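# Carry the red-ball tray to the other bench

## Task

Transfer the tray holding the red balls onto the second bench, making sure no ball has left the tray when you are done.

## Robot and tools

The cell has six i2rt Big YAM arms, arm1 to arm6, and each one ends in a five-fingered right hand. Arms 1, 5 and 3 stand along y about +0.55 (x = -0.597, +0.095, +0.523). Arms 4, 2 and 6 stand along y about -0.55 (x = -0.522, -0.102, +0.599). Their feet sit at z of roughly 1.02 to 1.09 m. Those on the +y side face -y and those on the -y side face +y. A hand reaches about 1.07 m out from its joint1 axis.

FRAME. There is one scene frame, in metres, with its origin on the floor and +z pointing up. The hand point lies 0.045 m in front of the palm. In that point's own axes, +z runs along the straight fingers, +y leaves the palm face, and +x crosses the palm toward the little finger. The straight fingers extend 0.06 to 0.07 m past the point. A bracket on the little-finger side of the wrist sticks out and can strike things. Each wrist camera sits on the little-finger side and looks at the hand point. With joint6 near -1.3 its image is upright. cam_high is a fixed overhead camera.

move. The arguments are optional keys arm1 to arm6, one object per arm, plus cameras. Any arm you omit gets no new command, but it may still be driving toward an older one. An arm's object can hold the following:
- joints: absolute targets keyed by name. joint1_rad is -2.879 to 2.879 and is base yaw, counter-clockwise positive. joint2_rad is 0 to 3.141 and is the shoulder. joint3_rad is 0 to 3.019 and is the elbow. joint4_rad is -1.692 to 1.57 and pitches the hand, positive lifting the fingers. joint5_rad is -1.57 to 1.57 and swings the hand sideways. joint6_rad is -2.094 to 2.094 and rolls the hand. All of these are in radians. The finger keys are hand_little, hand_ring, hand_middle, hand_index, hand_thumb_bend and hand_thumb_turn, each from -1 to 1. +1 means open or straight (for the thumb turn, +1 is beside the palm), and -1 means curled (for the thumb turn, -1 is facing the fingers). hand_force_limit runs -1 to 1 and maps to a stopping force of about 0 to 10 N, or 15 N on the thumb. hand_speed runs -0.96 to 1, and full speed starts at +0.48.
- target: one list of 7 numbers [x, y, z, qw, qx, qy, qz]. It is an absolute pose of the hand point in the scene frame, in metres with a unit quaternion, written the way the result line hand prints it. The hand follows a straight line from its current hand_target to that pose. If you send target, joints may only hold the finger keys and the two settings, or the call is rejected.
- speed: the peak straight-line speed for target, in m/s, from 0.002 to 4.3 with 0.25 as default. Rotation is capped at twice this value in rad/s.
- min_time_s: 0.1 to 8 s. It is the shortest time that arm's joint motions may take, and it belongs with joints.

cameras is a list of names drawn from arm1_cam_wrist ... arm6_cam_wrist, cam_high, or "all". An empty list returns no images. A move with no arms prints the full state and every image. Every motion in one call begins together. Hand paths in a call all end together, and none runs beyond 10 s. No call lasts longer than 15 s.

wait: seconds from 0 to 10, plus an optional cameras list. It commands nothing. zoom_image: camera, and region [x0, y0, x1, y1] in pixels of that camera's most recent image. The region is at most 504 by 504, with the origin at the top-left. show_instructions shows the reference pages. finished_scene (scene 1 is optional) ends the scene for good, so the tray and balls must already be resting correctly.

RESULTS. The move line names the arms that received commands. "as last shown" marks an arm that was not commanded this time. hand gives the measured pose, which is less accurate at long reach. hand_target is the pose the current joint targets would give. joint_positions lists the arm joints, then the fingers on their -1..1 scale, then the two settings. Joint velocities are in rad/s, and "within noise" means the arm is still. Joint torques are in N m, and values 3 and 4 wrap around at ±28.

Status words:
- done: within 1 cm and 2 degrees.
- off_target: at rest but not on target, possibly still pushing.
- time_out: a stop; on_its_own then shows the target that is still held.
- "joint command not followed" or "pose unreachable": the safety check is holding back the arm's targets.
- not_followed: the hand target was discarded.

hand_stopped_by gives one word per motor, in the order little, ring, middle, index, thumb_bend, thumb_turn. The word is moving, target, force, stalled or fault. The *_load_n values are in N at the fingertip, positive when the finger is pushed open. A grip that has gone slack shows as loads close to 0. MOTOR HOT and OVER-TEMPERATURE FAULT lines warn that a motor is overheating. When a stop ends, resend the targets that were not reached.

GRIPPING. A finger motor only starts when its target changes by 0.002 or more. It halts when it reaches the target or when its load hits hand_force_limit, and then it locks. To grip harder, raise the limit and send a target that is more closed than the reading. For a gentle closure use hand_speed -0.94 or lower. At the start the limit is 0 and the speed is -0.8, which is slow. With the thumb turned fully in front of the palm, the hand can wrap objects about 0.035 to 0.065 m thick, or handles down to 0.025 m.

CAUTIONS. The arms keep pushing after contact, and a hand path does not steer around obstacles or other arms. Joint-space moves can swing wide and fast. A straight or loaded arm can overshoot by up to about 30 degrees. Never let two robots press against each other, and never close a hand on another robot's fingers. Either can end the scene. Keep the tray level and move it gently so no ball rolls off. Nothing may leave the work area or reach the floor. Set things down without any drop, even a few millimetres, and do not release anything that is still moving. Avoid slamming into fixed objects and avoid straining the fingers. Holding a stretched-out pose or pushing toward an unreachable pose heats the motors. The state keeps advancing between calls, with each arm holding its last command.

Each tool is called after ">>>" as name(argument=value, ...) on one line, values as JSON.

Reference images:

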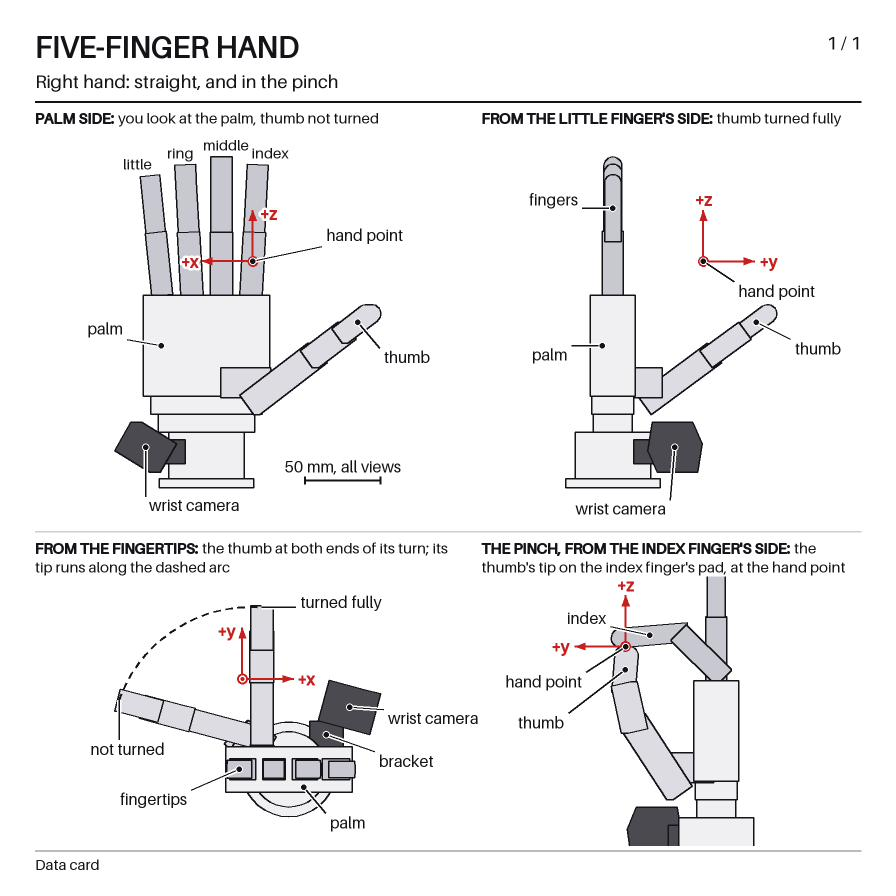

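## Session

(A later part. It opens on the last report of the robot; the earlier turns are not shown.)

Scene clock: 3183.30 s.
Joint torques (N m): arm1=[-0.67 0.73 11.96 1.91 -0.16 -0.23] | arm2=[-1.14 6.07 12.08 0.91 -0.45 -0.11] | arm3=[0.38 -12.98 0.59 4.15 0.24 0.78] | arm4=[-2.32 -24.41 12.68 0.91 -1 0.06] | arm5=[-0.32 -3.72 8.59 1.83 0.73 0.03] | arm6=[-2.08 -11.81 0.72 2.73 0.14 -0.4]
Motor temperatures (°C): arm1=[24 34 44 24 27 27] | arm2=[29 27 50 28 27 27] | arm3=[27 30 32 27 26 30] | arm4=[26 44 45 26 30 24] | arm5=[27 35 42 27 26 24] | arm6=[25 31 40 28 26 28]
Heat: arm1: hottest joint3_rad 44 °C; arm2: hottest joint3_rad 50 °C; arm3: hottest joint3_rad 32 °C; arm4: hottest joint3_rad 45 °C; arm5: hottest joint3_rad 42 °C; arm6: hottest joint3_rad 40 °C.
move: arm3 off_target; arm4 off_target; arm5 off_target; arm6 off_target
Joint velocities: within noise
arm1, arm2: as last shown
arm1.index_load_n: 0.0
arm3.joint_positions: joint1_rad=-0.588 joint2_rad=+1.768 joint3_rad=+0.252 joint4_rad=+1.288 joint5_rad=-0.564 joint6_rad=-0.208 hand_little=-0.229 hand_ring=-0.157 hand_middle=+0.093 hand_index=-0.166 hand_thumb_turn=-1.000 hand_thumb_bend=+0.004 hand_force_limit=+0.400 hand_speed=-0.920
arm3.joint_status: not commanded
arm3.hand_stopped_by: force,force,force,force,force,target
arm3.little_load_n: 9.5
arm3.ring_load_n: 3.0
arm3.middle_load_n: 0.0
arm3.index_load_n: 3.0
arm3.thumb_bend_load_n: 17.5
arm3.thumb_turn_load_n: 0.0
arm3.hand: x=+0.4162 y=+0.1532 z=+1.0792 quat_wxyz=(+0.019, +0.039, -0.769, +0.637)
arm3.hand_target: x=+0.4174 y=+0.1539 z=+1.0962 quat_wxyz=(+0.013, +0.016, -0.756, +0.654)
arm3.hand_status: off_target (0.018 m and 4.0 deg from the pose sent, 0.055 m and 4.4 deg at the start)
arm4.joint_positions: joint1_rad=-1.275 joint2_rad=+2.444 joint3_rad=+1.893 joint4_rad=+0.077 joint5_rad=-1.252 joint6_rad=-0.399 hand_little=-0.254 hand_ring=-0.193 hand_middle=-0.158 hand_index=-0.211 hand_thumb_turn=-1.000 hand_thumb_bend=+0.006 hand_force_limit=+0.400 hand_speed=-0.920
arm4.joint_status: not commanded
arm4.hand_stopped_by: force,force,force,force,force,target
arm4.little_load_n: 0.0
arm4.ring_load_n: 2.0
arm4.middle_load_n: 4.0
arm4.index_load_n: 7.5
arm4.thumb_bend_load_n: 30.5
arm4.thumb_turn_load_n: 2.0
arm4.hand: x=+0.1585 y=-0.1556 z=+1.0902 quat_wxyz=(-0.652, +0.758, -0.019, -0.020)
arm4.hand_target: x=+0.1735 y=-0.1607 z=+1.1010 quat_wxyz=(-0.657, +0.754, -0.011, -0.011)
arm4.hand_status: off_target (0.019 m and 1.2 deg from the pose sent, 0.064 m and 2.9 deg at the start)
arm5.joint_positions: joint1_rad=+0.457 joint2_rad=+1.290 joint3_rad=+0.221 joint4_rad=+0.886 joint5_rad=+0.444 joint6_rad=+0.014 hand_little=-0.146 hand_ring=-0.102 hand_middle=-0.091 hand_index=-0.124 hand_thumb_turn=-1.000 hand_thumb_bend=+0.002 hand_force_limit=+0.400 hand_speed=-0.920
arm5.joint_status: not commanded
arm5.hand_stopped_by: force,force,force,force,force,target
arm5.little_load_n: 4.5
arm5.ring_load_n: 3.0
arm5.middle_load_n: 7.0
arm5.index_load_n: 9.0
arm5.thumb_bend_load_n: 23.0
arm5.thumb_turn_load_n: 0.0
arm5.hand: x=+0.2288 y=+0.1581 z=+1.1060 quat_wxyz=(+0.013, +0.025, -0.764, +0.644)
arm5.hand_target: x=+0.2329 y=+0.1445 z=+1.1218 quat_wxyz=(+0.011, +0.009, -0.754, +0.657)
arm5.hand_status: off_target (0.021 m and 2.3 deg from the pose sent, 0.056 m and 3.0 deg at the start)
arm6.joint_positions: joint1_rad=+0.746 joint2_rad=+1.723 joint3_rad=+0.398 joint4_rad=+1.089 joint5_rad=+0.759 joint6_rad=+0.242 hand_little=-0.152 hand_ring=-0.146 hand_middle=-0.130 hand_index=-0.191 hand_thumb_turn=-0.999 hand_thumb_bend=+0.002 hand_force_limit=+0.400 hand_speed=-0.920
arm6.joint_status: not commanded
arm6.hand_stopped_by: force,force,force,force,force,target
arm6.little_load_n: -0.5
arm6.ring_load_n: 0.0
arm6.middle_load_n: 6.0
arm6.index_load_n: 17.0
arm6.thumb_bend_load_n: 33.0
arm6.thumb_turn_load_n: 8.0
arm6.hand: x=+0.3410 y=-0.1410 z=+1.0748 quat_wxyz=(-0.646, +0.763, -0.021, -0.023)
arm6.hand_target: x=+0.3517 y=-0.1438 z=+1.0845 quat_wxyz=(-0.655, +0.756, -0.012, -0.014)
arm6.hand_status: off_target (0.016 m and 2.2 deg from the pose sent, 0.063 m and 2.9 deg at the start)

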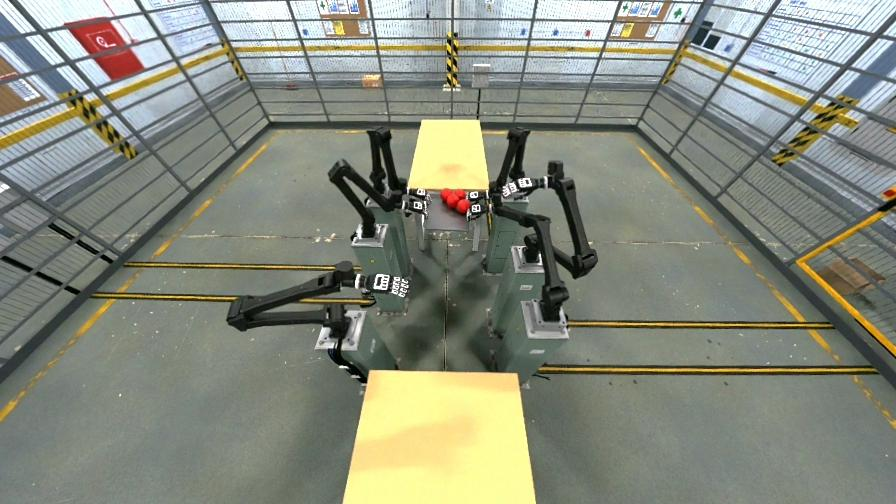

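>>> move(arm4={"joints": {"hand_little": -0.15, "hand_ring": -0.1, "hand_middle": -0.1, "hand_index": -0.12, "hand_speed": -0.92}})

>>> move(arm4={"joints": {"hand_little": 0.1, "hand_ring": 0.1, "hand_middle": 0.1, "hand_index": 0.1, "hand_thumb_bend": 0.05, "hand_speed": -0.9}}, cameras=["cam_high", "arm4_cam_wrist"])

>>> zoom_image(camera="cam_high", region=[380, 170, 580, 290])

Scene clock: 3201.43 s.
Joint torques (N m): arm1=[-0.21 1.03 11.9 1.88 -0.15 -0.22] | arm2=[-1.08 6.01 12.05 0.9 -0.44 -0.1] | arm3=[0.79 -12.57 0.75 3.75 0.24 0.75] | arm4=[-1.85 -24.47 12.62 0.99 -0.83 0.09] | arm5=[0.09 -4.01 8.98 1.98 0.71 0.05] | arm6=[-1.73 -11.81 0.8 2.73 0.15 -0.4]
Motor temperatures (°C): arm1=[24 33 44 24 27 27] | arm2=[29 27 51 28 27 27] | arm3=[27 30 32 28 26 30] | arm4=[26 43 46 26 30 24] | arm5=[27 35 42 27 26 24] | arm6=[25 30 40 28 26 28]
Heat: arm1: hottest joint3_rad 44 °C; arm2: hottest joint3_rad 51 °C; arm3: hottest joint3_rad 32 °C; arm4: hottest joint3_rad 46 °C; arm5: hottest joint3_rad 42 °C; arm6: hottest joint3_rad 40 °C.
move: arm4 done
Joint velocities: within noise
arm1, arm2, arm3, arm5, arm6: as last shown
arm3.joint_positions: joint1_rad=-0.587 joint2_rad=+1.766 joint3_rad=+0.249 joint4_rad=+1.288 joint5_rad=-0.564 joint6_rad=-0.208 hand_little=-0.229 hand_ring=-0.157 hand_middle=+0.093 hand_index=-0.166 hand_thumb_turn=-1.000 hand_thumb_bend=+0.004 hand_force_limit=+0.400 hand_speed=-0.920
arm3.index_load_n: 2.5
arm3.thumb_bend_load_n: 18.0
arm3.hand: x=+0.4175 y=+0.1542 z=+1.0790 quat_wxyz=(+0.018, +0.039, -0.770, +0.637)
arm3.hand_target: x=+0.4177 y=+0.1544 z=+1.0960 quat_wxyz=(+0.013, +0.016, -0.757, +0.653)
arm4.joint_positions: joint1_rad=-1.281 joint2_rad=+2.445 joint3_rad=+1.893 joint4_rad=+0.074 joint5_rad=-1.257 joint6_rad=-0.404 hand_little=-0.150 hand_ring=-0.100 hand_middle=-0.098 hand_index=-0.120 hand_thumb_turn=-1.000 hand_thumb_bend=+0.006 hand_force_limit=+0.400 hand_speed=-0.920
arm4.joint_status: all done
arm4.hand_stopped_by: target,target,force,target,force,target
arm4.little_load_n: 0.0
arm4.ring_load_n: 0.0
arm4.middle_load_n: 7.5
arm4.index_load_n: 1.0
arm4.thumb_bend_load_n: 20.5
arm4.thumb_turn_load_n: 4.5
arm4.hand: x=+0.1599 y=-0.1600 z=+1.0891 quat_wxyz=(-0.653, +0.757, -0.019, -0.019)
arm4.hand_target: x=+0.1733 y=-0.1611 z=+1.1005 quat_wxyz=(-0.657, +0.754, -0.011, -0.011)
arm4.hand_status: not commanded
arm5.joint_positions: joint1_rad=+0.458 joint2_rad=+1.291 joint3_rad=+0.222 joint4_rad=+0.886 joint5_rad=+0.444 joint6_rad=+0.016 hand_little=-0.146 hand_ring=-0.102 hand_middle=-0.091 hand_index=-0.124 hand_thumb_turn=-1.000 hand_thumb_bend=+0.002 hand_force_limit=+0.400 hand_speed=-0.920
arm5.little_load_n: 5.0
arm5.index_load_n: 8.5
arm5.hand: x=+0.2298 y=+0.1577 z=+1.1061 quat_wxyz=(+0.012, +0.025, -0.764, +0.644)
arm5.hand_target: x=+0.2328 y=+0.1442 z=+1.1219 quat_wxyz=(+0.011, +0.008, -0.754, +0.657)
arm6.joint_positions: joint1_rad=+0.742 joint2_rad=+1.723 joint3_rad=+0.397 joint4_rad=+1.089 joint5_rad=+0.759 joint6_rad=+0.242 hand_little=-0.152 hand_ring=-0.146 hand_middle=-0.130 hand_index=-0.191 hand_thumb_turn=-0.999 hand_thumb_bend=+0.002 hand_force_limit=+0.400 hand_speed=-0.920
arm6.index_load_n: 16.0
arm6.thumb_bend_load_n: 33.5
arm6.thumb_turn_load_n: 7.0
arm6.hand: x=+0.3434 y=-0.1403 z=+1.0743 quat_wxyz=(-0.645, +0.763, -0.022, -0.021)
arm6.hand_target: x=+0.3521 y=-0.1437 z=+1.0844 quat_wxyz=(-0.655, +0.756, -0.012, -0.014)
pictures: none

Scene clock: 3202.80 s.
Joint torques (N m): arm1=[-0.73 1.03 12 1.91 -0.17 -0.23] | arm2=[-1.03 6.07 12.1 0.88 -0.43 -0.1] | arm3=[0.85 -11.11 0.77 3.77 0.28 0.55] | arm4=[-1.49 -24.59 11.79 1.24 -0.59 0.09] | arm5=[0.09 -5.07 8.46 2.25 0.79 -0.06] | arm6=[-1.49 -11.81 0.92 2.74 0.2 -0.28]
Motor temperatures (°C): arm1=[24 33 44 24 27 27] | arm2=[29 27 51 28 27 27] | arm3=[27 29 32 28 26 30] | arm4=[25 43 46 26 29 24] | arm5=[27 35 42 27 26 24] | arm6=[25 30 40 28 26 28]
Heat: arm1: hottest joint3_rad 44 °C; arm2: hottest joint3_rad 51 °C; arm3: hottest joint3_rad 32 °C; arm4: hottest joint3_rad 46 °C; arm5: hottest joint3_rad 42 °C; arm6: hottest joint3_rad 40 °C.
move: arm4 done
Joint velocities: within noise
arm1, arm2, arm3, arm5, arm6: as last shown
arm2.middle_load_n: -0.5
arm3.joint_positions: joint1_rad=-0.585 joint2_rad=+1.762 joint3_rad=+0.248 joint4_rad=+1.292 joint5_rad=-0.564 joint6_rad=-0.191 hand_little=-0.229 hand_ring=-0.157 hand_middle=+0.093 hand_index=-0.166 hand_thumb_turn=-1.000 hand_thumb_bend=+0.004 hand_force_limit=+0.400 hand_speed=-0.920
arm3.little_load_n: 10.0
arm3.ring_load_n: 2.5
arm3.index_load_n: 3.0
arm3.thumb_bend_load_n: 14.5
arm3.hand: x=+0.4190 y=+0.1536 z=+1.0818 quat_wxyz=(+0.014, +0.035, -0.768, +0.639)
arm3.hand_target: x=+0.4175 y=+0.1543 z=+1.0958 quat_wxyz=(+0.013, +0.016, -0.757, +0.653)
arm4.joint_positions: joint1_rad=-1.290 joint2_rad=+2.445 joint3_rad=+1.905 joint4_rad=+0.070 joint5_rad=-1.261 joint6_rad=-0.394 hand_little=+0.100 hand_ring=+0.100 hand_middle=+0.100 hand_index=+0.100 hand_thumb_turn=-1.000 hand_thumb_bend=+0.050 hand_force_limit=+0.400 hand_speed=-0.900
arm4.joint_status: all done
arm4.hand_stopped_by: target,target,target,target,target,target
arm4.little_load_n: 0.0
arm4.ring_load_n: 0.0
arm4.middle_load_n: 0.0
arm4.index_load_n: 0.0
arm4.thumb_bend_load_n: 0.0
arm4.thumb_turn_load_n: 0.0
arm4.hand: x=+0.1654 y=-0.1652 z=+1.0944 quat_wxyz=(-0.654, +0.756, -0.023, -0.018)
arm4.hand_target: x=+0.1758 y=-0.1655 z=+1.1017 quat_wxyz=(-0.657, +0.754, -0.017, -0.011)
arm4.hand_status: not commanded
arm5.joint_positions: joint1_rad=+0.460 joint2_rad=+1.298 joint3_rad=+0.226 joint4_rad=+0.886 joint5_rad=+0.444 joint6_rad=+0.022 hand_little=-0.146 hand_ring=-0.102 hand_middle=-0.091 hand_index=-0.124 hand_thumb_turn=-1.000 hand_thumb_bend=+0.002 hand_force_limit=+0.400 hand_speed=-0.920
arm5.little_load_n: 4.0
arm5.ring_load_n: 2.5
arm5.middle_load_n: 6.5
arm5.index_load_n: 9.5
arm5.thumb_bend_load_n: 21.5
arm5.hand: x=+0.2312 y=+0.1570 z=+1.1052 quat_wxyz=(+0.010, +0.024, -0.765, +0.643)
arm5.hand_target: x=+0.2330 y=+0.1442 z=+1.1216 quat_wxyz=(+0.011, +0.009, -0.754, +0.657)
arm6.joint_positions: joint1_rad=+0.739 joint2_rad=+1.723 joint3_rad=+0.395 joint4_rad=+1.088 joint5_rad=+0.759 joint6_rad=+0.228 hand_little=-0.152 hand_ring=-0.146 hand_middle=-0.130 hand_index=-0.191 hand_thumb_turn=-0.999 hand_thumb_bend=+0.003 hand_force_limit=+0.400 hand_speed=-0.920
arm6.ring_load_n: -0.5
arm6.middle_load_n: 7.0
arm6.index_load_n: 17.0
arm6.thumb_bend_load_n: 34.5
arm6.thumb_turn_load_n: 8.0
arm6.hand: x=+0.3461 y=-0.1403 z=+1.0730 quat_wxyz=(-0.645, +0.764, -0.017, -0.015)
arm6.hand_target: x=+0.3525 y=-0.1435 z=+1.0842 quat_wxyz=(-0.654, +0.756, -0.013, -0.013)
pictures: arm4_cam_wrist, cam_high
arm4_cam_wrist: T_world_to_cam=[[0.20842, -0.07793, -0.97493, 1.02697], [-0.85208, -0.50381, -0.14189, 0.21465], [-0.48012, 0.86029, -0.1714, 0.52637]] pos_world=[0.22158, -0.26467, 1.12191]

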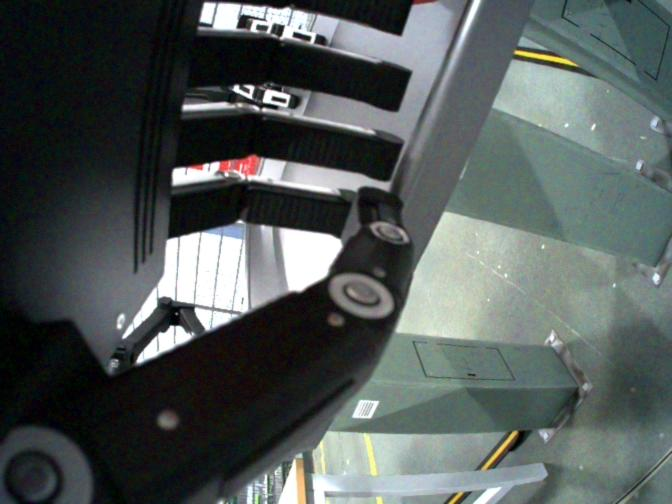

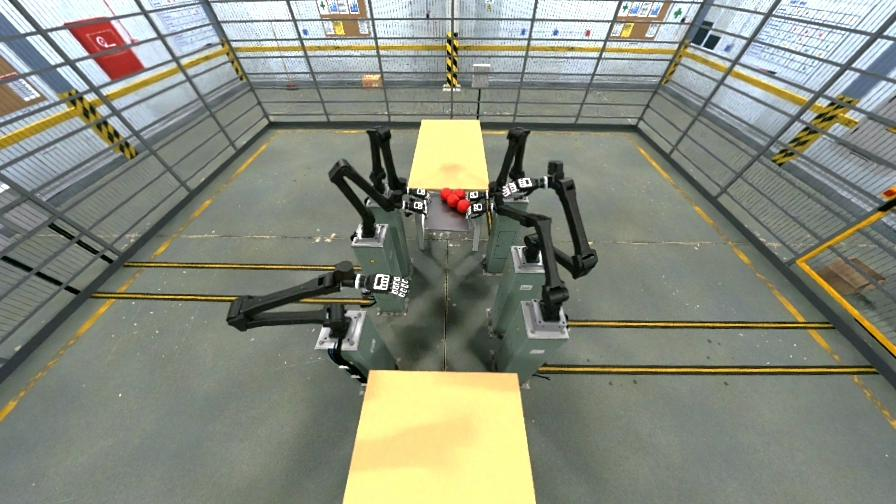

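Scaled by 2.520.

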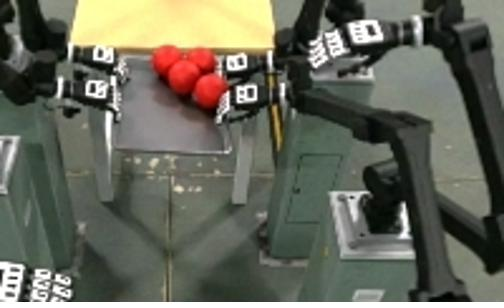

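>>> move(arm4={"joints": {"hand_little": 0.6, "hand_ring": 0.6, "hand_middle": 0.6, "hand_index": 0.6, "hand_thumb_bend": 0.15, "hand_speed": -0.8}})

>>> move(arm4={"target": [0.170, -0.215, 1.112, 0.6561, -0.7547, 0, 0], "speed": 0.06}, cameras=["cam_high"])

>>> zoom_image(camera="cam_high", region=[380, 170, 580, 290])

Scene clock: 3220.57 s.
Joint torques (N m): arm1=[-0.32 0.91 11.95 1.95 -0.14 -0.22] | arm2=[-1.2 6.12 12.1 0.91 -0.43 -0.1] | arm3=[0.79 -12.57 0.91 3.81 0.28 0.6] | arm4=[-1.61 -24.59 11.77 1.33 -0.2 0.1] | arm5=[-0.09 -4.13 8.51 1.98 0.72 -0.05] | arm6=[-1.14 -11.75 0.98 2.73 0.2 -0.28]
Motor temperatures (°C): arm1=[24 33 44 24 27 27] | arm2=[29 26 51 28 27 27] | arm3=[27 29 31 28 26 29] | arm4=[25 41 46 26 29 24] | arm5=[27 35 43 27 26 24] | arm6=[25 30 40 28 26 28]
Heat: arm1: hottest joint3_rad 44 °C; arm2: hottest joint3_rad 51 °C; arm3: hottest joint3_rad 31 °C; arm4: hottest joint3_rad 46 °C; arm5: hottest joint3_rad 43 °C; arm6: hottest joint3_rad 40 °C.
move: arm4 done
Joint velocities: within noise
arm1, arm2, arm3, arm5, arm6: as last shown
arm2.middle_load_n: 0.0
arm3.joint_positions: joint1_rad=-0.584 joint2_rad=+1.760 joint3_rad=+0.245 joint4_rad=+1.292 joint5_rad=-0.566 joint6_rad=-0.191 hand_little=-0.229 hand_ring=-0.157 hand_middle=+0.093 hand_index=-0.166 hand_thumb_turn=-1.000 hand_thumb_bend=+0.004 hand_force_limit=+0.400 hand_speed=-0.920
arm3.little_load_n: 10.5
arm3.hand: x=+0.4206 y=+0.1546 z=+1.0817 quat_wxyz=(+0.013, +0.035, -0.768, +0.639)
arm3.hand_target: x=+0.4180 y=+0.1544 z=+1.0958 quat_wxyz=(+0.013, +0.016, -0.757, +0.653)
arm4.joint_positions: joint1_rad=-1.290 joint2_rad=+2.445 joint3_rad=+1.903 joint4_rad=+0.067 joint5_rad=-1.273 joint6_rad=-0.394 hand_little=+0.600 hand_ring=+0.600 hand_middle=+0.600 hand_index=+0.600 hand_thumb_turn=-1.000 hand_thumb_bend=+0.150 hand_force_limit=+0.400 hand_speed=-0.800
arm4.joint_status: all done
arm4.hand_stopped_by: target,target,target,target,target,target
arm4.little_load_n: -1.5
arm4.ring_load_n: 0.0
arm4.middle_load_n: 0.0
arm4.index_load_n: 0.0
arm4.thumb_bend_load_n: 0.5
arm4.thumb_turn_load_n: 0.0
arm4.hand: x=+0.1624 y=-0.1654 z=+1.0946 quat_wxyz=(-0.655, +0.755, -0.020, -0.024)
arm4.hand_target: x=+0.1747 y=-0.1656 z=+1.1013 quat_wxyz=(-0.657, +0.753, -0.017, -0.013)
arm4.hand_status: not commanded
arm5.joint_positions: joint1_rad=+0.463 joint2_rad=+1.298 joint3_rad=+0.226 joint4_rad=+0.886 joint5_rad=+0.444 joint6_rad=+0.023 hand_little=-0.146 hand_ring=-0.102 hand_middle=-0.091 hand_index=-0.124 hand_thumb_turn=-1.000 hand_thumb_bend=+0.002 hand_force_limit=+0.400 hand_speed=-0.920
arm5.hand: x=+0.2326 y=+0.1574 z=+1.1053 quat_wxyz=(+0.009, +0.024, -0.765, +0.643)
arm5.hand_target: x=+0.2333 y=+0.1443 z=+1.1218 quat_wxyz=(+0.011, +0.009, -0.754, +0.657)
arm6.joint_positions: joint1_rad=+0.734 joint2_rad=+1.723 joint3_rad=+0.395 joint4_rad=+1.088 joint5_rad=+0.759 joint6_rad=+0.228 hand_little=-0.152 hand_ring=-0.146 hand_middle=-0.130 hand_index=-0.191 hand_thumb_turn=-0.999 hand_thumb_bend=+0.003 hand_force_limit=+0.400 hand_speed=-0.920
arm6.little_load_n: 0.0
arm6.ring_load_n: 0.0
arm6.index_load_n: 16.0
arm6.thumb_turn_load_n: 7.5
arm6.hand: x=+0.3479 y=-0.1391 z=+1.0731 quat_wxyz=(-0.645, +0.764, -0.019, -0.014)
arm6.hand_target: x=+0.3523 y=-0.1432 z=+1.0845 quat_wxyz=(-0.655, +0.756, -0.013, -0.013)
pictures: none

Scene clock: 3222.63 s.
Joint torques (N m): arm1=[-1.14 1.03 11.93 1.88 -0.16 -0.22] | arm2=[-1.08 5.95 12.08 0.88 -0.44 -0.09] | arm3=[1.44 -12.4 0.92 3.96 0.37 0.51] | arm4=[-1.2 -26.29 8.35 0.87 -0.69 0.01] | arm5=[-0.62 -4.07 8.53 1.87 0.73 -0.07] | arm6=[-1.14 -11.75 0.98 2.74 0.24 -0.28]
Motor temperatures (°C): arm1=[24 33 44 24 27 27] | arm2=[29 26 51 28 27 27] | arm3=[27 29 31 28 26 29] | arm4=[25 41 45 26 29 24] | arm5=[27 35 43 27 26 24] | arm6=[25 30 39 28 26 28]
Heat: arm1: hottest joint3_rad 44 °C; arm2: hottest joint3_rad 51 °C; arm3: hottest joint3_rad 31 °C; arm4: hottest joint3_rad 45 °C; arm5: hottest joint3_rad 43 °C; arm6: hottest joint3_rad 39 °C.
move: arm4 done
Joint velocities: within noise
arm1, arm2, arm3, arm5, arm6: as last shown
arm3.joint_positions: joint1_rad=-0.584 joint2_rad=+1.760 joint3_rad=+0.245 joint4_rad=+1.294 joint5_rad=-0.566 joint6_rad=-0.189 hand_little=-0.229 hand_ring=-0.157 hand_middle=+0.093 hand_index=-0.166 hand_thumb_turn=-1.000 hand_thumb_bend=+0.004 hand_force_limit=+0.400 hand_speed=-0.920
arm3.little_load_n: 10.0
arm3.ring_load_n: 2.0
arm3.index_load_n: 2.5
arm3.thumb_turn_load_n: -0.5
arm3.hand: x=+0.4206 y=+0.1545 z=+1.0821 quat_wxyz=(+0.013, +0.035, -0.768, +0.639)
arm4.joint_positions: joint1_rad=-1.349 joint2_rad=+2.404 joint3_rad=+1.877 joint4_rad=-0.028 joint5_rad=-1.315 joint6_rad=-0.540 hand_little=+0.600 hand_ring=+0.600 hand_middle=+0.600 hand_index=+0.600 hand_thumb_turn=-1.000 hand_thumb_bend=+0.150 hand_force_limit=+0.400 hand_speed=-0.800
arm4.joint_status: not commanded
arm4.hand_stopped_by: target,target,target,target,target,target
arm4.little_load_n: 0.0
arm4.ring_load_n: 0.0
arm4.middle_load_n: -0.5
arm4.index_load_n: -0.5
arm4.thumb_bend_load_n: 0.0
arm4.thumb_turn_load_n: 0.0
arm4.hand: x=+0.1709 y=-0.2093 z=+1.1065 quat_wxyz=(-0.656, +0.755, -0.001, +0.000)
arm4.hand_target: x=+0.1688 y=-0.2100 z=+1.1123 quat_wxyz=(-0.656, +0.755, +0.002, +0.000)
arm4.hand_status: done (0.008 m and 0.1 deg from the pose sent, 0.053 m and 3.6 deg at the start)
arm5.little_load_n: 4.5
arm5.thumb_bend_load_n: 21.0
arm5.hand_target: x=+0.2332 y=+0.1445 z=+1.1217 quat_wxyz=(+0.011, +0.009, -0.754, +0.657)
arm6.joint_positions: joint1_rad=+0.734 joint2_rad=+1.723 joint3_rad=+0.395 joint4_rad=+1.088 joint5_rad=+0.758 joint6_rad=+0.228 hand_little=-0.152 hand_ring=-0.146 hand_middle=-0.130 hand_index=-0.191 hand_thumb_turn=-0.999 hand_thumb_bend=+0.003 hand_force_limit=+0.400 hand_speed=-0.920
arm6.thumb_bend_load_n: 35.0
arm6.hand: x=+0.3476 y=-0.1392 z=+1.0730 quat_wxyz=(-0.645, +0.764, -0.018, -0.014)
arm6.hand_target: x=+0.3522 y=-0.1433 z=+1.0844 quat_wxyz=(-0.655, +0.756, -0.013, -0.013)

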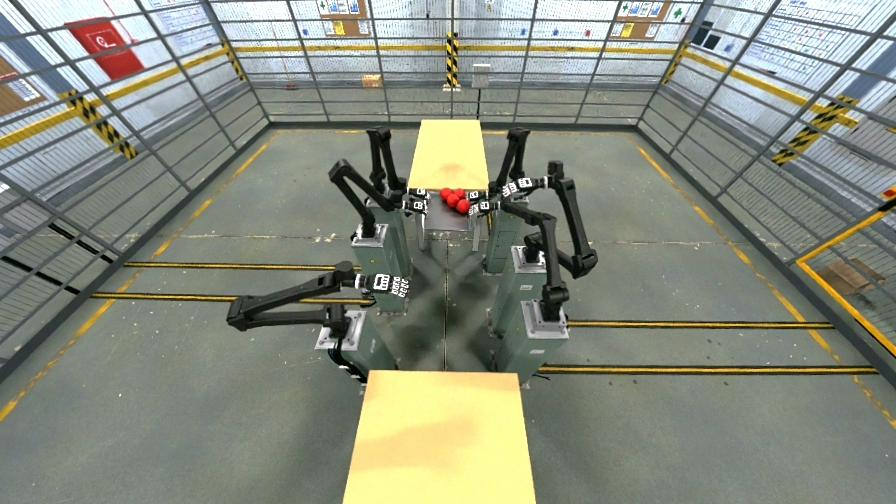

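Scaled by 2.520.

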